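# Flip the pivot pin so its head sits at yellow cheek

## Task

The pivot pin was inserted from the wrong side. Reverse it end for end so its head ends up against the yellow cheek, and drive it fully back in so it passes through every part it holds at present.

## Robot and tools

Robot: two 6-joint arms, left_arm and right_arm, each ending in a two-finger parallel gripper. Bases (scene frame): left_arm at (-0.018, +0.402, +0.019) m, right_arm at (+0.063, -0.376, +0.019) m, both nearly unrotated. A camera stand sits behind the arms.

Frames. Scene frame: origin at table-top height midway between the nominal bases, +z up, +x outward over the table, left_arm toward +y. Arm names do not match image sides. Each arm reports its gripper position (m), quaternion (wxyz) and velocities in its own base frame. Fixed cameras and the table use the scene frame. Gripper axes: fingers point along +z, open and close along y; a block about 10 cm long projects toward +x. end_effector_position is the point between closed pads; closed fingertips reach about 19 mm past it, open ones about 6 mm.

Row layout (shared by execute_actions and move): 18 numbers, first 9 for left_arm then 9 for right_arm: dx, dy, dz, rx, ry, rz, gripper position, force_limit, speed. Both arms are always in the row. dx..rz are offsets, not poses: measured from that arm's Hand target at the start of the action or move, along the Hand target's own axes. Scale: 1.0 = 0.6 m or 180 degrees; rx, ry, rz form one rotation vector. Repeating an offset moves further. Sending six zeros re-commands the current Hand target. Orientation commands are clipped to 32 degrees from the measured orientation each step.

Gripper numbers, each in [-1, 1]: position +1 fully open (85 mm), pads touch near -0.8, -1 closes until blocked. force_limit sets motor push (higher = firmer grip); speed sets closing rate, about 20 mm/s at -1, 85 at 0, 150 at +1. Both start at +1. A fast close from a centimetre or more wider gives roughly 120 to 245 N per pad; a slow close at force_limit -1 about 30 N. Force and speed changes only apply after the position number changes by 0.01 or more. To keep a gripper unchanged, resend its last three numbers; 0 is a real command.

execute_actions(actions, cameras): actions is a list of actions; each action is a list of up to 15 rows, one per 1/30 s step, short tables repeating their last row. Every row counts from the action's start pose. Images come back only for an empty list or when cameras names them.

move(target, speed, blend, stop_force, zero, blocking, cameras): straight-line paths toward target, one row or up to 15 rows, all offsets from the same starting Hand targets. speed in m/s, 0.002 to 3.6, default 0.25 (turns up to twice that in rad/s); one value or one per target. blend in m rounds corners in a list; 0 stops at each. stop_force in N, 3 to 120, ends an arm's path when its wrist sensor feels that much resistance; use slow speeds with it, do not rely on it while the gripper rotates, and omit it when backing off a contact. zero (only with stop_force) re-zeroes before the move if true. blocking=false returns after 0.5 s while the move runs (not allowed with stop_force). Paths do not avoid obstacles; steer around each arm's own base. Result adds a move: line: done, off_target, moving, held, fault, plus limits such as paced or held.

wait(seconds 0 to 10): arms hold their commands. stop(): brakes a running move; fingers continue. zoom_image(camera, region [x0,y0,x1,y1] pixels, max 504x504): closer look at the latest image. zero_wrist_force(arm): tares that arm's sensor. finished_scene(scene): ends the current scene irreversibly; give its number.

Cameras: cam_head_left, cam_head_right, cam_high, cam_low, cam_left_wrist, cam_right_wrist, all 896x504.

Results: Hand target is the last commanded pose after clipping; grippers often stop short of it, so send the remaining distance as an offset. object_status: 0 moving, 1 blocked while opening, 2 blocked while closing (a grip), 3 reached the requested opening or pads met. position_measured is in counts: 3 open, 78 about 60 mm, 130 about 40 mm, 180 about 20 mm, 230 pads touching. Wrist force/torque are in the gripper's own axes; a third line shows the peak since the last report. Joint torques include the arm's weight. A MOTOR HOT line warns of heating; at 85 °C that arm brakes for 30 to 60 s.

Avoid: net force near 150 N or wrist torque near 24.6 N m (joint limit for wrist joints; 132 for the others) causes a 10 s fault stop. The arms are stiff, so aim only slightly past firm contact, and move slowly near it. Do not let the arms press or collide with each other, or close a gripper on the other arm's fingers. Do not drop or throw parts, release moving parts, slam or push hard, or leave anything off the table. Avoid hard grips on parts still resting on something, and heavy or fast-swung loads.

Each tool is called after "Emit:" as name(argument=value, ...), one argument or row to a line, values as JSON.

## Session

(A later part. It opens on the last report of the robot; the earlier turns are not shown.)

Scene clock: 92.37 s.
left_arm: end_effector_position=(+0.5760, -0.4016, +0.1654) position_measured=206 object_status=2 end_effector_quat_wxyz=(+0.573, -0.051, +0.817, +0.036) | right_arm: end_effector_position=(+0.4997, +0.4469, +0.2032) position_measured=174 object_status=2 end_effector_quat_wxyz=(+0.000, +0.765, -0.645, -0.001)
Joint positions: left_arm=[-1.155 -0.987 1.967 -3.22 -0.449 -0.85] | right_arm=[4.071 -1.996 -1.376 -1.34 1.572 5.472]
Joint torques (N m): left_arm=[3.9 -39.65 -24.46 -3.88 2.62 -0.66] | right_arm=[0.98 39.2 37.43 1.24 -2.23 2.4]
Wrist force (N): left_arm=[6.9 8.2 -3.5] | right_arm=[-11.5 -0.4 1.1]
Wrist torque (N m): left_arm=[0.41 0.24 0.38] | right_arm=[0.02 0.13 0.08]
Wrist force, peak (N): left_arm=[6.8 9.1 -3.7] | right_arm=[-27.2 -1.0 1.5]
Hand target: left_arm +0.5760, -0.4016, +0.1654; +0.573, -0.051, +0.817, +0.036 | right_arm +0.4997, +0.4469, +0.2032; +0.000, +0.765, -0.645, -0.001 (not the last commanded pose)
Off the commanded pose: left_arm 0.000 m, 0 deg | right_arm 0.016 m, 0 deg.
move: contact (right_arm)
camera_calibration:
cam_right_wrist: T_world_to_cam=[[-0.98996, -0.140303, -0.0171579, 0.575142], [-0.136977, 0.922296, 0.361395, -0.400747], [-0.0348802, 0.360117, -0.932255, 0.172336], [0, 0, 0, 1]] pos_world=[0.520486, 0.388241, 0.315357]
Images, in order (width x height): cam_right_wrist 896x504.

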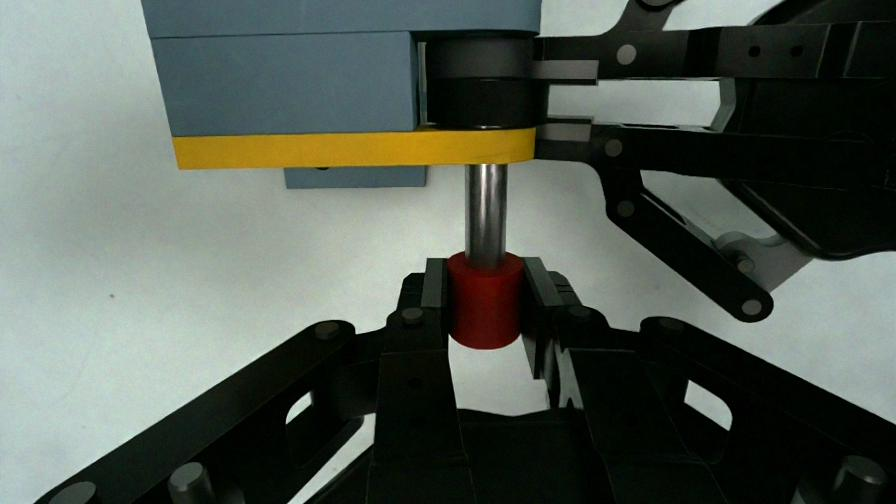

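Emit:
move(
  target=[
    [0,0,0,0,0,0,-1,-1,-1,-0.001,0,0,0,0,0,-1,-1,-1],
    [0,0,0,0,0,0,-0.5,-1,-1,-0.001,0,0,0,0,0,-1,-1,-1],
  ],
  speed=0.02,
  cameras=["cam_right_wrist","cam_left_wrist"],
)

Emit:
zoom_image(
  camera="cam_right_wrist",
  region=[400, 0, 600, 200],
)

Emit:
zoom_image(
  camera="cam_left_wrist",
  region=[390, 230, 560, 430],
)

Scene clock: 100.47 s.
left_arm: end_effector_position=(+0.5760, -0.4016, +0.1654) position_measured=192 object_status=0 end_effector_quat_wxyz=(+0.573, -0.051, +0.817, +0.036) | right_arm: end_effector_position=(+0.4996, +0.4475, +0.2032) position_measured=174 object_status=2 end_effector_quat_wxyz=(+0.000, +0.765, -0.645, -0.001)
Joint positions: left_arm=[-1.155 -0.987 1.967 -3.22 -0.449 -0.85] | right_arm=[4.072 -1.997 -1.375 -1.34 1.572 5.473]
Joint torques (N m): left_arm=[3.65 -43.53 -17.91 -2.83 1.44 -0.67] | right_arm=[7.1 40.76 35.98 2.27 -0.71 1.63]
Wrist force (N): left_arm=[1.4 1.6 -1.5] | right_arm=[0.9 -1.2 1.0]
Wrist torque (N m): left_arm=[0.50 0.46 0.61] | right_arm=[-0.13 -0.11 0.00]
Wrist force, peak (N): left_arm=[7.5 8.3 -3.8] | right_arm=[-11.8 -0.4 1.4]
Hand target: left_arm +0.5760, -0.4016, +0.1654; +0.573, -0.051, +0.817, +0.036 | right_arm +0.4996, +0.4475, +0.2033; +0.000, +0.765, -0.645, -0.001
Off the commanded pose: left_arm 0.000 m, 0 deg | right_arm 0.000 m, 0 deg.
move: done
camera_calibration:
cam_left_wrist: T_world_to_cam=[[-0.122196, 0.992174, -0.0256495, 0.483819], [-0.0349929, 0.0215203, 0.999156, -0.121729], [0.991889, 0.122991, 0.0320893, -0.400093], [0, 0, 0, 1]] pos_world=[0.451709, -0.428205, 0.146875]
cam_right_wrist: T_world_to_cam=[[-0.98996, -0.140303, -0.0171579, 0.575127], [-0.136977, 0.922296, 0.361395, -0.401314], [-0.0348802, 0.360117, -0.932255, 0.172116], [0, 0, 0, 1]] pos_world=[0.520386, 0.388841, 0.315357]
Images, in order (width x height): cam_left_wrist 896x504, cam_right_wrist 896x504.

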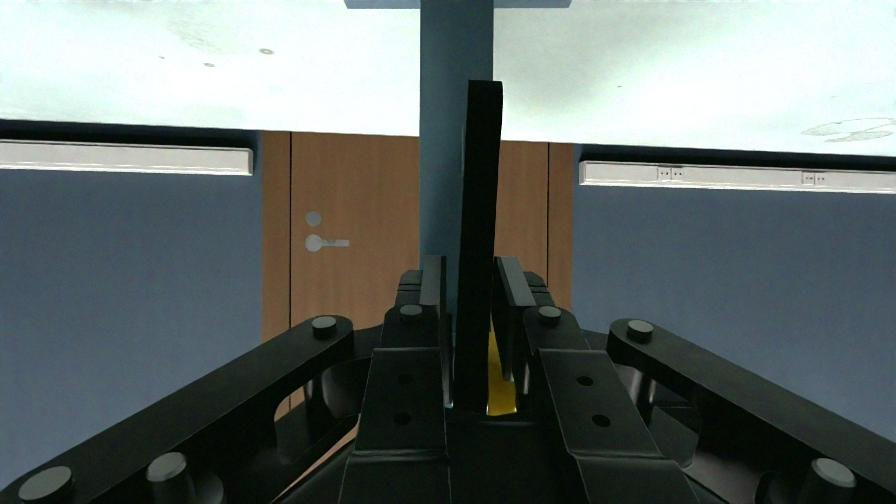

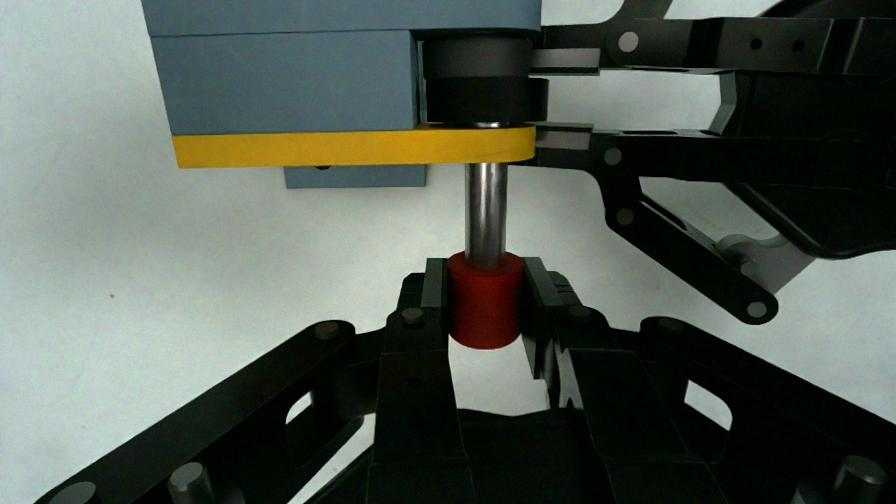

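Scaled by 2.520.

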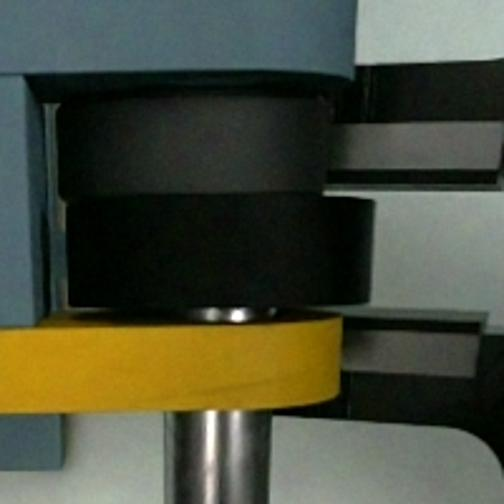

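Scaled by 2.520.

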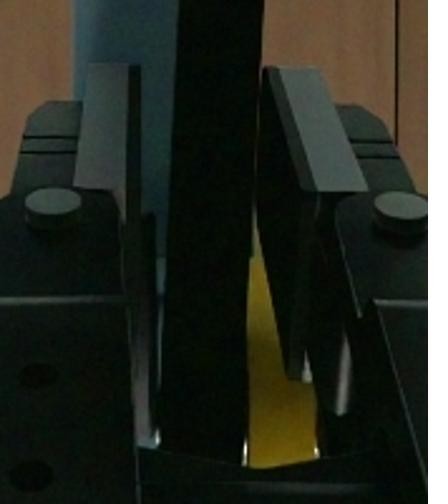

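Emit:
move(
  target=[-0.0235,0,-0.00855,0,0,0,-0.5,-1,-1,0,0,0,0,0,0,-1,-1,-1],
  speed=0.012,
  stop_force=6,
  cameras=["cam_right_wrist","cam_left_wrist"],
)

Emit:
zoom_image(
  camera="cam_right_wrist",
  region=[400, 0, 600, 200],
)

Scene clock: 103.33 s.
left_arm: end_effector_position=(+0.5760, -0.4016, +0.1791) position_measured=192 object_status=3 end_effector_quat_wxyz=(+0.573, -0.051, +0.817, +0.036) | right_arm: end_effector_position=(+0.4996, +0.4475, +0.2032) position_measured=174 object_status=2 end_effector_quat_wxyz=(+0.000, +0.765, -0.645, -0.001)
Joint positions: left_arm=[-1.155 -1.015 1.964 -3.188 -0.449 -0.85] | right_arm=[4.072 -1.997 -1.375 -1.34 1.572 5.473]
Joint torques (N m): left_arm=[-5.67 -36.26 -16.07 -2.53 5.2 -0.37] | right_arm=[6.92 54.15 23.42 3.03 0.37 -1.36]
Wrist force (N): left_arm=[7.4 2.0 -3.0] | right_arm=[0.9 -1.2 0.7]
Wrist torque (N m): left_arm=[0.55 0.30 0.55] | right_arm=[-0.11 -0.12 0.00]
Wrist force, peak (N): left_arm=[19.6 4.7 3.4] | right_arm=[0.9 -1.6 0.9]
Hand target: left_arm +0.5760, -0.4016, +0.1791; +0.573, -0.051, +0.817, +0.036 (not the last commanded pose) | right_arm +0.4996, +0.4475, +0.2033; +0.000, +0.765, -0.645, -0.001
Off the commanded pose: left_arm 0.001 m, 0 deg | right_arm 0.000 m, 0 deg.
move: contact (left_arm)
camera_calibration:
cam_left_wrist: T_world_to_cam=[[-0.122196, 0.992174, -0.0256495, 0.48417], [-0.0349929, 0.0215203, 0.999156, -0.135418], [0.991889, 0.122991, 0.0320893, -0.400532], [0, 0, 0, 1]] pos_world=[0.451709, -0.428205, 0.160575]
cam_right_wrist: T_world_to_cam=[[-0.989961, -0.140296, -0.017171, 0.575129], [-0.136972, 0.922263, 0.361482, -0.401331], [-0.0348784, 0.360205, -0.932221, 0.172071], [0, 0, 0, 1]] pos_world=[0.520386, 0.388841, 0.315357]
Images, in order (width x height): cam_left_wrist 896x504, cam_right_wrist 896x504.

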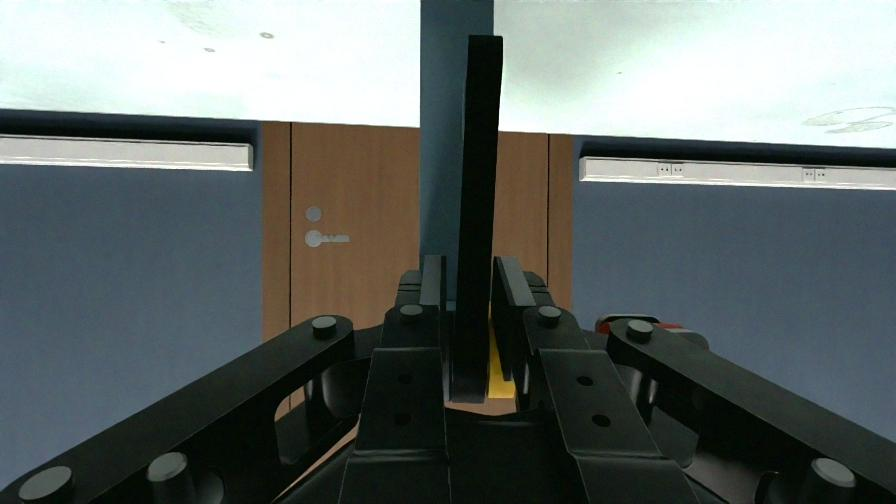

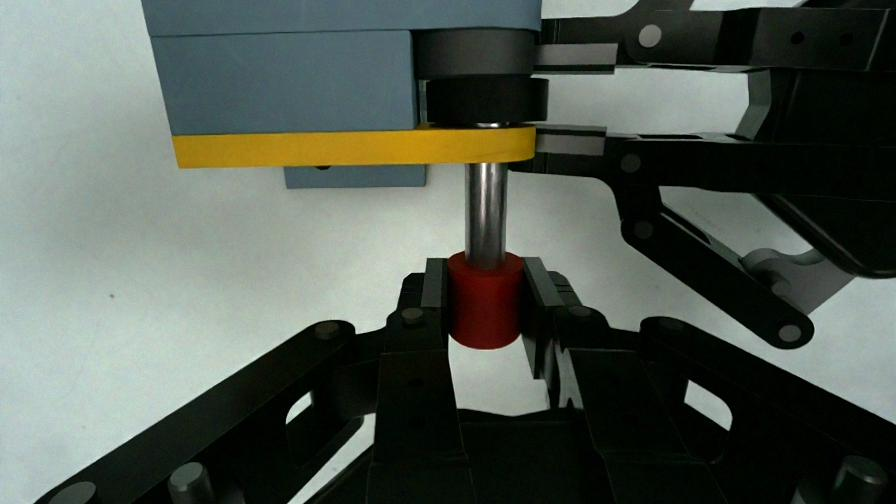

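Scaled by 2.520.

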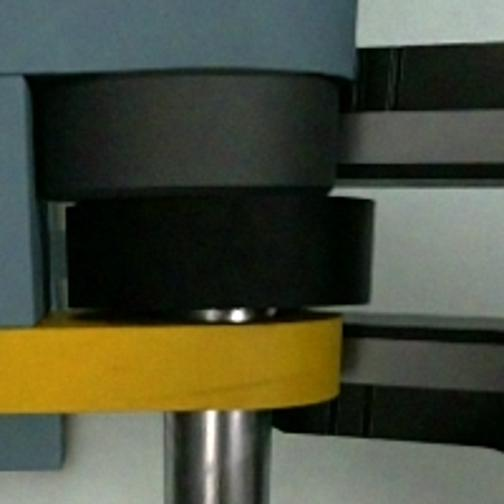

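Emit:
move(
  target=[
    [0.0015,0,0.0006,0,0,0,-0.5,-1,-1,0,0,0,0,0,0,-1,-1,-1],
    [0.0015,0,0.0006,0,0,0,-1,-1,-1,0,0,0,0,0,0,-1,-1,-1],
  ],
  speed=0.02,
)

Emit:
move(
  target=[0,-0.003,0,0,0,0,-1,-1,-1,0,0,0,0,0,0,-1,-1,-1],
  speed=0.004,
  stop_force=4,
)

Emit:
move(
  target=[0,0,0,0,0,0,-1,-1,-1,-0.0225,0,0,0,0,0,-1,-1,-1],
  speed=0.03,
  cameras=["cam_right_wrist"],
)

Emit:
zoom_image(
  camera="cam_right_wrist",
  region=[400, 0, 600, 200],
)

Scene clock: 111.07 s.
left_arm: end_effector_position=(+0.5760, -0.4016, +0.1781) position_measured=206 object_status=2 end_effector_quat_wxyz=(+0.573, -0.051, +0.817, +0.036) | right_arm: end_effector_position=(+0.4996, +0.4475, +0.2033) position_measured=174 object_status=2 end_effector_quat_wxyz=(+0.000, +0.765, -0.645, -0.001)
Joint positions: left_arm=[-1.155 -1.013 1.965 -3.19 -0.449 -0.85] | right_arm=[4.072 -1.997 -1.375 -1.34 1.572 5.473]
Joint torques (N m): left_arm=[6.28 -41.7 -9.57 -2.67 0.79 1.61] | right_arm=[6.73 53.3 12.34 3.36 0.29 -1.62]
Wrist force (N): left_arm=[1.4 3.9 -5.5] | right_arm=[0.5 -1.6 0.7]
Wrist torque (N m): left_arm=[0.52 0.37 0.56] | right_arm=[-0.13 -0.09 -0.02]
Wrist force, peak (N): left_arm=[9.0 2.0 -2.9] | right_arm=[0.9 -1.7 1.0]
Hand target: left_arm +0.5760, -0.4016, +0.1781; +0.573, -0.051, +0.817, +0.036 | right_arm +0.4996, +0.4475, +0.2033; +0.000, +0.765, -0.645, -0.001
Off the commanded pose: left_arm 0.000 m, 0 deg | right_arm 0.000 m, 0 deg.
move: done

Scene clock: 112.07 s.
left_arm: end_effector_position=(+0.5760, -0.4017, +0.1781) position_measured=206 object_status=2 end_effector_quat_wxyz=(+0.573, -0.051, +0.817, +0.036) | right_arm: end_effector_position=(+0.4996, +0.4475, +0.2033) position_measured=174 object_status=2 end_effector_quat_wxyz=(+0.000, +0.765, -0.645, -0.001)
Joint positions: left_arm=[-1.155 -1.013 1.964 -3.19 -0.449 -0.85] | right_arm=[4.072 -1.997 -1.375 -1.34 1.572 5.473]
Joint torques (N m): left_arm=[5.61 -45.37 -9.23 -3.9 2.1 1.14] | right_arm=[7.63 53.11 13.6 3.34 0.11 -1.67]
Wrist force (N): left_arm=[-2.3 3.7 -5.4] | right_arm=[0.7 -2.3 0.4]
Wrist torque (N m): left_arm=[0.48 0.48 0.51] | right_arm=[-0.13 -0.12 -0.05]
Wrist force, peak (N): left_arm=[2.9 10.0 -10.7] | right_arm=[2.0 -2.1 0.8]
Hand target: left_arm +0.5760, -0.4017, +0.1781; +0.573, -0.051, +0.817, +0.036 (not the last commanded pose) | right_arm +0.4996, +0.4475, +0.2033; +0.000, +0.765, -0.645, -0.001
Off the commanded pose: left_arm 0.002 m, 0 deg | right_arm 0.000 m, 0 deg.
move: contact (left_arm)

Scene clock: 112.80 s.
left_arm: end_effector_position=(+0.5760, -0.4017, +0.1781) position_measured=206 object_status=2 end_effector_quat_wxyz=(+0.573, -0.051, +0.817, +0.036) | right_arm: end_effector_position=(+0.4973, +0.4610, +0.2033) position_measured=174 object_status=2 end_effector_quat_wxyz=(+0.000, +0.765, -0.645, -0.001)
Joint positions: left_arm=[-1.155 -1.013 1.964 -3.19 -0.449 -0.85] | right_arm=[4.087 -2.014 -1.349 -1.348 1.572 5.487]
Joint torques (N m): left_arm=[4.84 -43.57 -18.67 -3.29 2.53 1.33] | right_arm=[-9.87 57.47 12.54 2.81 -0.19 -1.16]
Wrist force (N): left_arm=[3.9 5.0 -2.4] | right_arm=[1.1 -0.8 1.2]
Wrist torque (N m): left_arm=[0.50 0.35 0.49] | right_arm=[-0.16 -0.13 -0.03]
Wrist force, peak (N): left_arm=[-2.1 5.4 -6.0] | right_arm=[4.1 -2.5 0.4]
Hand target: left_arm +0.5760, -0.4017, +0.1781; +0.573, -0.051, +0.817, +0.036 | right_arm +0.4974, +0.4608, +0.2033; +0.000, +0.765, -0.645, -0.001
Off the commanded pose: left_arm 0.000 m, 0 deg | right_arm 0.000 m, 0 deg.
move: done
camera_calibration:
cam_right_wrist: T_world_to_cam=[[-0.989961, -0.140296, -0.0171708, 0.574649], [-0.136972, 0.922263, 0.361482, -0.414147], [-0.0348784, 0.360205, -0.932221, 0.167217], [0, 0, 0, 1]] pos_world=[0.517986, 0.402341, 0.315457]
Images, in order (width x height): cam_right_wrist 896x504.

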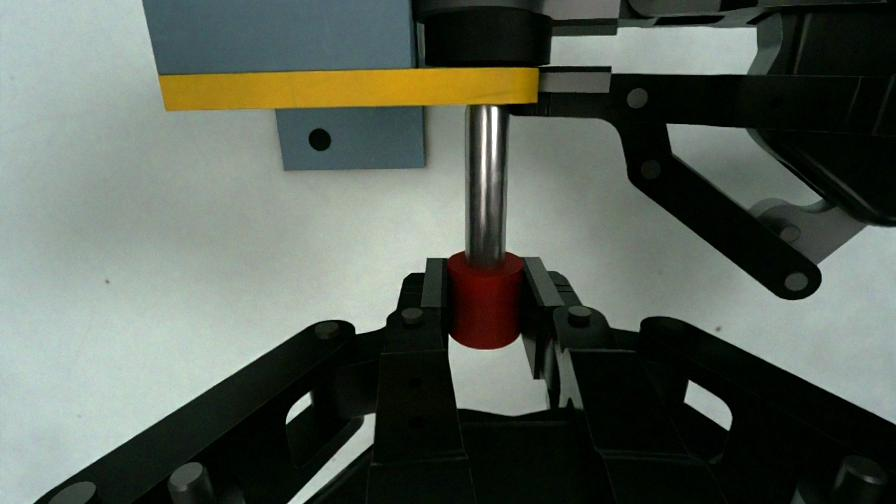

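Scaled by 2.520.

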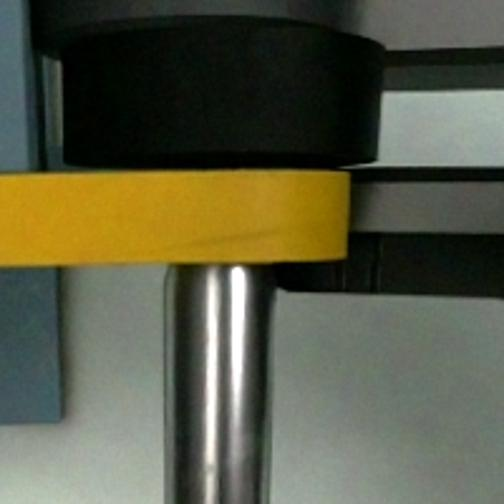

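Emit:
move(
  target=[
    [0.0012,-0.0004,-0.0034,0,0,0,-1,-1,-1,0,0,0,0,0,0,-1,-1,-1],
    [0.0012,-0.0004,-0.0034,0,0,0,-1,-1,-1,0.011,0,0,0,0,0,-1,-1,-1],
  ],
  speed=0.02,
  cameras=["cam_right_wrist"],
)

Emit:
zoom_image(
  camera="cam_right_wrist",
  region=[400, 0, 600, 200],
)

Scene clock: 114.63 s.
left_arm: end_effector_position=(+0.5739, -0.4022, +0.1781) position_measured=206 object_status=2 end_effector_quat_wxyz=(+0.573, -0.051, +0.817, +0.036) | right_arm: end_effector_position=(+0.4985, +0.4541, +0.2033) position_measured=174 object_status=2 end_effector_quat_wxyz=(+0.000, +0.765, -0.645, -0.001)
Joint positions: left_arm=[-1.159 -1.016 1.968 -3.184 -0.446 -0.857] | right_arm=[4.079 -2.005 -1.362 -1.344 1.572 5.48]
Joint torques (N m): left_arm=[-0.41 -39.02 -22.68 -4.35 0.71 0.87] | right_arm=[5.86 41.14 32.18 2.83 -0.53 -0.05]
Wrist force (N): left_arm=[3.2 7.3 0.9] | right_arm=[1.1 -0.8 0.8]
Wrist torque (N m): left_arm=[0.48 0.35 0.52] | right_arm=[-0.15 -0.11 0.15]
Wrist force, peak (N): left_arm=[3.6 7.4 1.1] | right_arm=[1.5 -0.8 1.0]
Hand target: left_arm +0.5739, -0.4022, +0.1781; +0.573, -0.051, +0.817, +0.036 | right_arm +0.4985, +0.4543, +0.2033; +0.000, +0.765, -0.645, -0.001
Off the commanded pose: left_arm 0.000 m, 0 deg | right_arm 0.000 m, 0 deg.
move: done
camera_calibration:
cam_right_wrist: T_world_to_cam=[[-0.98996, -0.140303, -0.0171579, 0.574865], [-0.136977, 0.922296, 0.361395, -0.407566], [-0.0348802, 0.360117, -0.932255, 0.169697], [0, 0, 0, 1]] pos_world=[0.519186, 0.395441, 0.315357]
Images, in order (width x height): cam_right_wrist 896x504.

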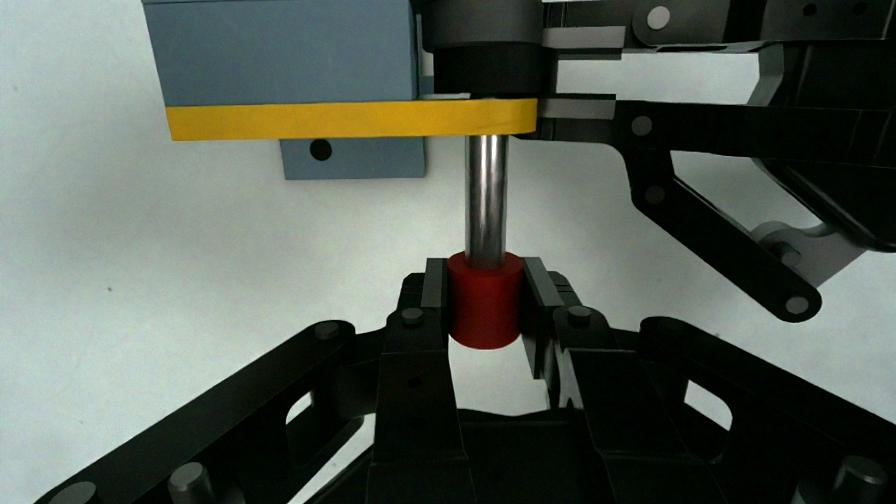

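Scaled by 2.520.

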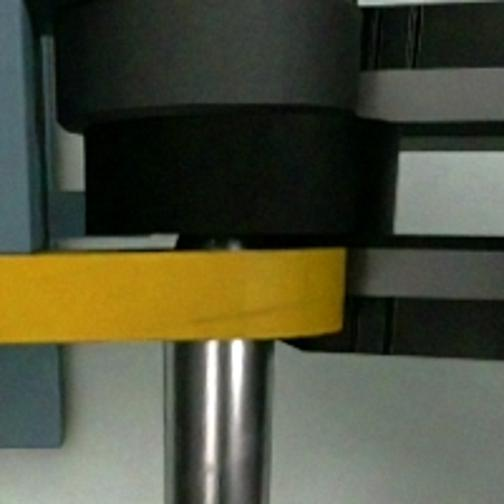

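Emit:
move(
  target=[0,0,0,0,0,0,-1,-1,-1,0.0085,0,0,0,0,0,-1,-1,-1],
  speed=0.012,
  stop_force=6,
)

Emit:
execute_actions(
  actions=[
    [[0,-0.002,0,0,0,0,-0.54,-1,-1,0,0,0,0,0,0,-1,-1,-1]],
  ],
  cameras=["cam_right_wrist"],
)

Emit:
zoom_image(
  camera="cam_right_wrist",
  region=[400, 0, 600, 200],
)

Scene clock: 119.30 s.
left_arm: end_effector_position=(+0.5739, -0.4022, +0.1781) position_measured=206 object_status=2 end_effector_quat_wxyz=(+0.573, -0.051, +0.817, +0.036) | right_arm: end_effector_position=(+0.4989, +0.4517, +0.2033) position_measured=174 object_status=2 end_effector_quat_wxyz=(+0.000, +0.765, -0.645, -0.001)
Joint positions: left_arm=[-1.159 -1.016 1.968 -3.184 -0.446 -0.857] | right_arm=[4.076 -2.002 -1.367 -1.342 1.572 5.477]
Joint torques (N m): left_arm=[-6.77 -38.56 -24.28 -1.62 -1.67 1.14] | right_arm=[7.45 38.56 38.64 1.82 -1.73 2.45]
Wrist force (N): left_arm=[-1.0 6.8 2.5] | right_arm=[0.8 0.9 0.1]
Wrist torque (N m): left_arm=[0.51 0.50 0.55] | right_arm=[-0.15 -0.08 0.23]
Wrist force, peak (N): left_arm=[-4.8 8.1 3.4] | right_arm=[-6.9 1.0 0.4]
Hand target: left_arm +0.5739, -0.4022, +0.1781; +0.573, -0.051, +0.817, +0.036 | right_arm +0.4989, +0.4517, +0.2033; +0.000, +0.765, -0.645, -0.001 (not the last commanded pose)
Off the commanded pose: left_arm 0.000 m, 0 deg | right_arm 0.002 m, 0 deg.
move: contact (right_arm)

Scene clock: 120.00 s.
left_arm: end_effector_position=(+0.5740, -0.4034, +0.1781) position_measured=197 object_status=3 end_effector_quat_wxyz=(+0.573, -0.051, +0.817, +0.036) | right_arm: end_effector_position=(+0.4989, +0.4517, +0.2033) position_measured=174 object_status=2 end_effector_quat_wxyz=(+0.000, +0.765, -0.645, -0.001)
Joint positions: left_arm=[-1.16 -1.015 1.965 -3.181 -0.446 -0.858] | right_arm=[4.076 -2.002 -1.367 -1.342 1.572 5.477]
Joint torques (N m): left_arm=[1.06 -44.09 -8.96 -4.5 3.94 -0.48] | right_arm=[6.31 40.04 36.96 1.93 -0.06 2.36]
Wrist force (N): left_arm=[2.1 2.3 -1.3] | right_arm=[0.1 -1.4 1.2]
Wrist torque (N m): left_arm=[0.61 0.28 0.70] | right_arm=[-0.15 -0.08 0.09]
Wrist force, peak (N): left_arm=[4.9 14.3 -0.9] | right_arm=[0.1 -1.4 1.2]
Hand target: left_arm +0.5741, -0.4034, +0.1781; +0.573, -0.051, +0.817, +0.036 | right_arm +0.4989, +0.4517, +0.2033; +0.000, +0.765, -0.645, -0.001
Off the commanded pose: left_arm 0.000 m, 0 deg | right_arm 0.000 m, 0 deg.
camera_calibration:
cam_right_wrist: T_world_to_cam=[[-0.989942, -0.140436, -0.0171186, 0.574955], [-0.137083, 0.922242, 0.361494, -0.405252], [-0.0349795, 0.360205, -0.932217, 0.170581], [0, 0, 0, 1]] pos_world=[0.519586, 0.393041, 0.315357]
Images, in order (width x height): cam_right_wrist 896x504.

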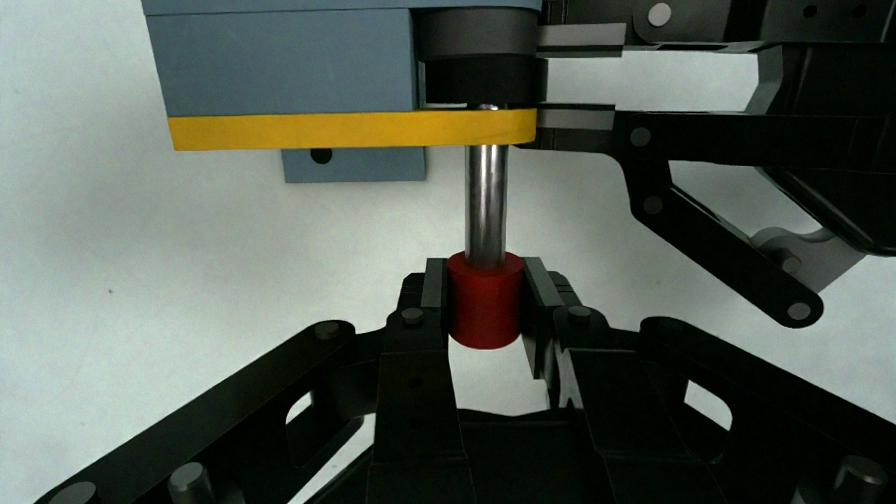

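Scaled by 2.520.

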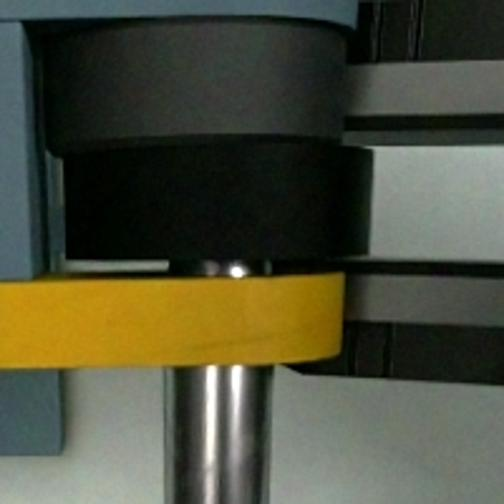

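Emit:
execute_actions(
  actions=[
    [[0,0.0015,0,0,0,0,-1,-1,-1,0,0,0,0,0,0,-1,-1,-1]],
    [[0,0,0,0,0,0,-1,-1,-1,0,0,0,0,0,0,-1,-1,-1]],
  ],
)

Emit:
move(
  target=[
    [0,-0.0005,0,0,0,0,-1,-1,-1,-0.015,0,0,0,0,0,-1,-1,-1],
    [0.0012,-0.0009,-0.0034,0,0,0,-1,-1,-1,-0.015,0,0,0,0,0,-1,-1,-1],
    [0.0012,-0.0009,-0.0034,0,0,0,-1,-1,-1,-0.003,0,0,0,0,0,-1,-1,-1],
  ],
  speed=0.02,
  cameras=["cam_right_wrist"],
)

Emit:
zoom_image(
  camera="cam_right_wrist",
  region=[400, 0, 600, 200],
)

Scene clock: 122.37 s.
left_arm: end_effector_position=(+0.5740, -0.4025, +0.1781) position_measured=206 object_status=2 end_effector_quat_wxyz=(+0.573, -0.051, +0.817, +0.036) | right_arm: end_effector_position=(+0.4989, +0.4517, +0.2033) position_measured=174 object_status=2 end_effector_quat_wxyz=(+0.000, +0.765, -0.645, -0.001)
Joint positions: left_arm=[-1.159 -1.016 1.967 -3.183 -0.446 -0.857] | right_arm=[4.076 -2.002 -1.367 -1.342 1.572 5.477]
Joint torques (N m): left_arm=[-7.67 -32.55 -28.02 -2.05 -1.8 -0.92] | right_arm=[4.84 44.25 29.51 2.48 0.28 2.31]
Wrist force (N): left_arm=[4.7 11.2 -7.2] | right_arm=[0.3 -1.5 0.8]
Wrist torque (N m): left_arm=[0.51 0.22 0.39] | right_arm=[-0.13 -0.12 0.09]
Wrist force, peak (N): left_arm=[5.4 11.0 -7.5] | right_arm=[0.2 -1.4 1.4]
Hand target: left_arm +0.5739, -0.4025, +0.1781; +0.573, -0.051, +0.817, +0.036 | right_arm +0.4989, +0.4517, +0.2033; +0.000, +0.765, -0.645, -0.001
Off the commanded pose: left_arm 0.000 m, 0 deg | right_arm 0.000 m, 0 deg.

Scene clock: 123.87 s.
left_arm: end_effector_position=(+0.5719, -0.4033, +0.1782) position_measured=206 object_status=2 end_effector_quat_wxyz=(+0.573, -0.051, +0.817, +0.036) | right_arm: end_effector_position=(+0.4986, +0.4533, +0.2033) position_measured=174 object_status=2 end_effector_quat_wxyz=(+0.000, +0.765, -0.645, -0.001)
Joint positions: left_arm=[-1.164 -1.019 1.97 -3.176 -0.444 -0.865] | right_arm=[4.078 -2.004 -1.364 -1.343 1.572 5.479]
Joint torques (N m): left_arm=[-8.91 -35.48 -32.42 -5.21 -4.89 2.06] | right_arm=[4.37 40.33 31.38 2.51 -0.09 0.1]
Wrist force (N): left_arm=[-0.4 25.8 7.0] | right_arm=[-0.5 -0.9 0.5]
Wrist torque (N m): left_arm=[0.44 0.50 0.30] | right_arm=[-0.15 -0.10 0.16]
Wrist force, peak (N): left_arm=[0.3 25.8 7.2] | right_arm=[1.4 -0.8 1.2]
Hand target: left_arm +0.5719, -0.4033, +0.1782; +0.573, -0.051, +0.817, +0.036 | right_arm +0.4986, +0.4534, +0.2033; +0.000, +0.765, -0.645, -0.001
Off the commanded pose: left_arm 0.000 m, 0 deg | right_arm 0.000 m, 0 deg.
move: done
camera_calibration:
cam_right_wrist: T_world_to_cam=[[-0.989942, -0.14043, -0.0171317, 0.574984], [-0.137079, 0.922209, 0.361581, -0.406772], [-0.0349777, 0.360292, -0.932183, 0.169951], [0, 0, 0, 1]] pos_world=[0.519386, 0.394641, 0.315357]
Images, in order (width x height): cam_right_wrist 896x504.

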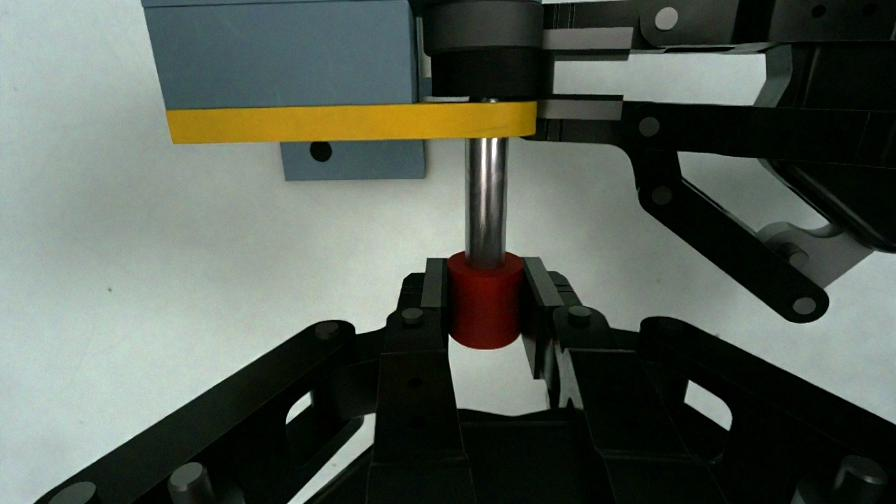

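Scaled by 2.520.

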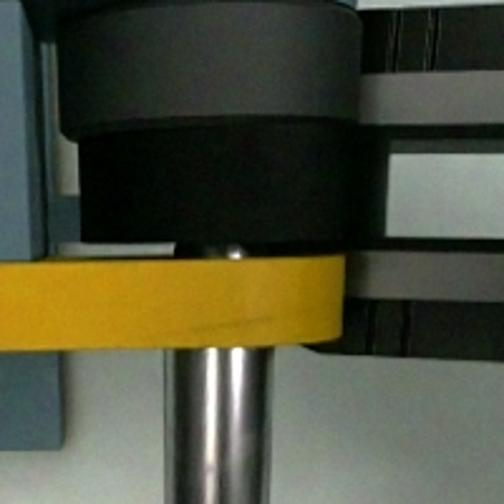

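Emit:
move(
  target=[0,0.0009,0,0,0,0,-1,-1,-1,0,0,0,0,0,0,-1,-1,-1],
  speed=0.02,
)

Emit:
move(
  target=[0,0,0,0,0,0,-1,-1,-1,0.0085,0,0,0,0,0,-1,-1,-1],
  speed=0.012,
  stop_force=6,
)

Emit:
execute_actions(
  actions=[
    [[0,-0.002,0,0,0,0,-0.58,-1,-1,0,0,0,0,0,0,-1,-1,-1]],
  ],
)

Emit:
move(
  target=[0,0,0,0,0,0,-0.58,-1,-1,0.02,0,0,0,0,0,-1,-1,-1],
  speed=0.012,
  stop_force=10,
  cameras=["cam_right_wrist"],
)

Emit:
zoom_image(
  camera="cam_right_wrist",
  region=[400, 0, 600, 200],
)

Scene clock: 126.20 s.
left_arm: end_effector_position=(+0.5718, -0.4029, +0.1781) position_measured=206 object_status=2 end_effector_quat_wxyz=(+0.573, -0.051, +0.817, +0.036) | right_arm: end_effector_position=(+0.4986, +0.4534, +0.2033) position_measured=174 object_status=2 end_effector_quat_wxyz=(+0.000, +0.765, -0.645, -0.001)
Joint positions: left_arm=[-1.163 -1.019 1.971 -3.178 -0.444 -0.865] | right_arm=[4.078 -2.004 -1.364 -1.344 1.572 5.479]
Joint torques (N m): left_arm=[1.92 -45.08 -10.77 -3.98 -1.11 1.66] | right_arm=[5.05 39.19 37.55 2.12 -0.65 2.6]
Wrist force (N): left_arm=[-1.5 8.2 1.5] | right_arm=[0.1 0.1 0.4]
Wrist torque (N m): left_arm=[0.54 0.42 0.40] | right_arm=[-0.15 -0.12 0.22]
Wrist force, peak (N): left_arm=[-0.4 25.8 6.8] | right_arm=[1.2 -0.8 1.2]
Hand target: left_arm +0.5718, -0.4028, +0.1782; +0.573, -0.051, +0.817, +0.036 | right_arm +0.4986, +0.4534, +0.2033; +0.000, +0.765, -0.645, -0.001
Off the commanded pose: left_arm 0.000 m, 0 deg | right_arm 0.000 m, 0 deg.
move: done

Scene clock: 127.30 s.
left_arm: end_effector_position=(+0.5718, -0.4028, +0.1782) position_measured=206 object_status=2 end_effector_quat_wxyz=(+0.573, -0.051, +0.817, +0.036) | right_arm: end_effector_position=(+0.4986, +0.4533, +0.2033) position_measured=174 object_status=2 end_effector_quat_wxyz=(+0.000, +0.765, -0.645, -0.001)
Joint positions: left_arm=[-1.163 -1.019 1.972 -3.178 -0.444 -0.865] | right_arm=[4.078 -2.004 -1.364 -1.343 1.572 5.479]
Joint torques (N m): left_arm=[1.29 -37.02 -10.61 -1.55 2.32 0.65] | right_arm=[7.89 38.54 39.06 3.27 -0.9 2.24]
Wrist force (N): left_arm=[-0.8 5.8 1.2] | right_arm=[1.2 0.1 0.8]
Wrist torque (N m): left_arm=[0.45 0.33 0.43] | right_arm=[-0.13 -0.12 0.17]
Wrist force, peak (N): left_arm=[-5.4 8.3 2.4] | right_arm=[-7.4 -0.5 0.0]
Hand target: left_arm +0.5718, -0.4028, +0.1782; +0.573, -0.051, +0.817, +0.036 | right_arm +0.4986, +0.4533, +0.2033; +0.000, +0.765, -0.645, -0.001 (not the last commanded pose)
Off the commanded pose: left_arm 0.000 m, 0 deg | right_arm 0.005 m, 0 deg.
move: contact (right_arm)

Scene clock: 128.00 s.
left_arm: end_effector_position=(+0.5720, -0.4040, +0.1782) position_measured=201 object_status=3 end_effector_quat_wxyz=(+0.573, -0.051, +0.817, +0.036) | right_arm: end_effector_position=(+0.4986, +0.4533, +0.2033) position_measured=174 object_status=2 end_effector_quat_wxyz=(+0.000, +0.765, -0.645, -0.001)
Joint positions: left_arm=[-1.164 -1.018 1.969 -3.175 -0.444 -0.866] | right_arm=[4.078 -2.004 -1.364 -1.343 1.572 5.479]
Joint torques (N m): left_arm=[-19.11 -42.38 -18.56 -5.39 -4.41 0.12] | right_arm=[4.99 38.75 37.23 3.23 -1.08 2.26]
Wrist force (N): left_arm=[3.6 21.3 1.4] | right_arm=[-0.8 0.2 1.0]
Wrist torque (N m): left_arm=[0.30 0.16 0.54] | right_arm=[-0.14 -0.08 0.16]
Wrist force, peak (N): left_arm=[3.6 21.3 1.4] | right_arm=[1.0 0.3 1.1]
Hand target: left_arm +0.5720, -0.4040, +0.1782; +0.573, -0.051, +0.817, +0.036 | right_arm +0.4986, +0.4533, +0.2033; +0.000, +0.765, -0.645, -0.001
Off the commanded pose: left_arm 0.000 m, 0 deg | right_arm 0.000 m, 0 deg.

Scene clock: 129.63 s.
left_arm: end_effector_position=(+0.5719, -0.4040, +0.1782) position_measured=201 object_status=3 end_effector_quat_wxyz=(+0.573, -0.051, +0.817, +0.036) | right_arm: end_effector_position=(+0.5007, +0.4414, +0.2033) position_measured=174 object_status=2 end_effector_quat_wxyz=(+0.000, +0.765, -0.645, -0.001)
Joint positions: left_arm=[-1.164 -1.018 1.969 -3.175 -0.444 -0.866] | right_arm=[4.065 -1.989 -1.386 -1.336 1.572 5.466]
Joint torques (N m): left_arm=[-13.65 -30.73 -15.18 -0.44 -6.06 0.63] | right_arm=[6.01 38.94 37.21 1.24 -0.21 2.07]
Wrist force (N): left_arm=[-9.3 18.7 -0.5] | right_arm=[-4.1 -2.4 0.3]
Wrist torque (N m): left_arm=[0.34 0.41 0.61] | right_arm=[-0.09 -0.10 0.07]
Wrist force, peak (N): left_arm=[-12.8 20.8 1.5] | right_arm=[-9.6 -1.7 1.1]
Hand target: left_arm +0.5720, -0.4040, +0.1782; +0.573, -0.051, +0.817, +0.036 | right_arm +0.5007, +0.4415, +0.2033; +0.000, +0.765, -0.645, -0.001
Off the commanded pose: left_arm 0.000 m, 0 deg | right_arm 0.000 m, 0 deg.
move: done
camera_calibration:
cam_right_wrist: T_world_to_cam=[[-0.989959, -0.140304, -0.0171894, 0.575271], [-0.136982, 0.922228, 0.361568, -0.395577], [-0.0348768, 0.360292, -0.932187, 0.174258], [0, 0, 0, 1]] pos_world=[0.521386, 0.382741, 0.315357]
Images, in order (width x height): cam_right_wrist 896x504.

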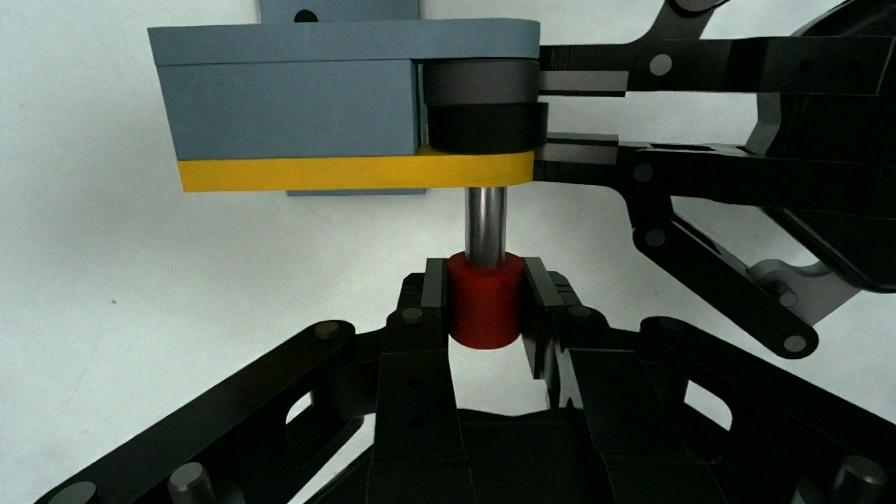

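Scaled by 2.520.

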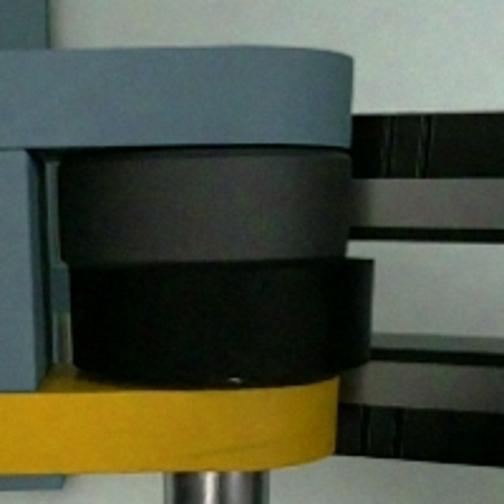

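Emit:
move(
  target=[
    [0,0.0018,0,0,0,0,-0.58,-1,-1,0,0,0,0,0,0,-1,-1,-1],
  ],
  speed=0.01,
)

Emit:
move(
  target=[0,0,0,0,0,0,-0.58,-1,-1,0.045,0,0,0,0,0,-1,-1,-1],
  speed=0.015,
  stop_force=14,
  cameras=["cam_right_wrist"],
)

Scene clock: 130.87 s.
left_arm: end_effector_position=(+0.5718, -0.4029, +0.1781) position_measured=201 object_status=3 end_effector_quat_wxyz=(+0.573, -0.051, +0.817, +0.036) | right_arm: end_effector_position=(+0.5007, +0.4415, +0.2033) position_measured=174 object_status=2 end_effector_quat_wxyz=(+0.000, +0.765, -0.645, -0.001)
Joint positions: left_arm=[-1.163 -1.019 1.971 -3.177 -0.444 -0.865] | right_arm=[4.065 -1.989 -1.386 -1.336 1.572 5.466]
Joint torques (N m): left_arm=[7.04 -46.41 -11.97 -4.69 0.54 1.33] | right_arm=[8 38.65 37.89 1.65 0.04 2.3]
Wrist force (N): left_arm=[2.6 1.2 -1.1] | right_arm=[0.7 -1.6 0.9]
Wrist torque (N m): left_arm=[0.48 0.21 0.61] | right_arm=[-0.12 -0.11 0.12]
Wrist force, peak (N): left_arm=[-9.7 18.7 -0.2] | right_arm=[-3.3 -1.7 0.7]
Hand target: left_arm +0.5718, -0.4029, +0.1782; +0.573, -0.051, +0.817, +0.036 | right_arm +0.5007, +0.4415, +0.2033; +0.000, +0.765, -0.645, -0.001
Off the commanded pose: left_arm 0.000 m, 0 deg | right_arm 0.000 m, 0 deg.
move: done

Scene clock: 133.67 s.
left_arm: end_effector_position=(+0.5718, -0.4029, +0.1782) position_measured=201 object_status=3 end_effector_quat_wxyz=(+0.573, -0.051, +0.817, +0.036) | right_arm: end_effector_position=(+0.5050, +0.4159, +0.2033) position_measured=174 object_status=2 end_effector_quat_wxyz=(-0.001, +0.765, -0.645, -0.001)
Joint positions: left_arm=[-1.163 -1.019 1.971 -3.177 -0.444 -0.865] | right_arm=[4.035 -1.958 -1.431 -1.323 1.572 5.436]
Joint torques (N m): left_arm=[6.46 -45.28 -20.82 -2.1 3.85 -0.77] | right_arm=[2.91 39.21 38.48 2.01 -2.7 2.47]
Wrist force (N): left_arm=[2.9 1.1 -1.2] | right_arm=[-8.8 -0.5 4.5]
Wrist torque (N m): left_arm=[0.45 0.18 0.61] | right_arm=[-0.11 0.01 0.06]
Wrist force, peak (N): left_arm=[2.8 1.4 -1.6] | right_arm=[-25.8 -5.1 10.8]
Hand target: left_arm +0.5718, -0.4029, +0.1782; +0.573, -0.051, +0.817, +0.036 | right_arm +0.5050, +0.4159, +0.2033; -0.001, +0.765, -0.645, -0.001 (not the last commanded pose)
Off the commanded pose: left_arm 0.000 m, 0 deg | right_arm 0.001 m, 0 deg.
move: contact (right_arm)
camera_calibration:
cam_right_wrist: T_world_to_cam=[[-0.989959, -0.140303, -0.0172207, 0.576073], [-0.136986, 0.922147, 0.361773, -0.371584], [-0.034878, 0.3605, -0.932107, 0.183464], [0, 0, 0, 1]] pos_world=[0.525786, 0.357341, 0.315357]
Images, in order (width x height): cam_right_wrist 896x504.

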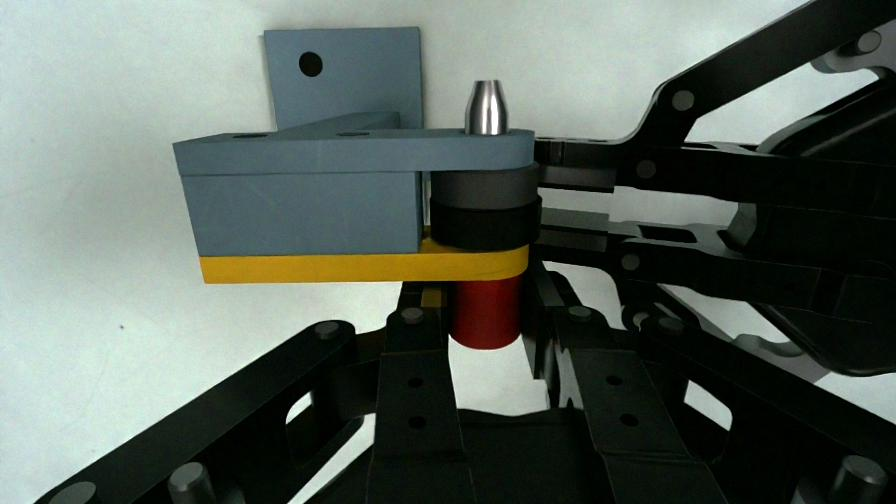

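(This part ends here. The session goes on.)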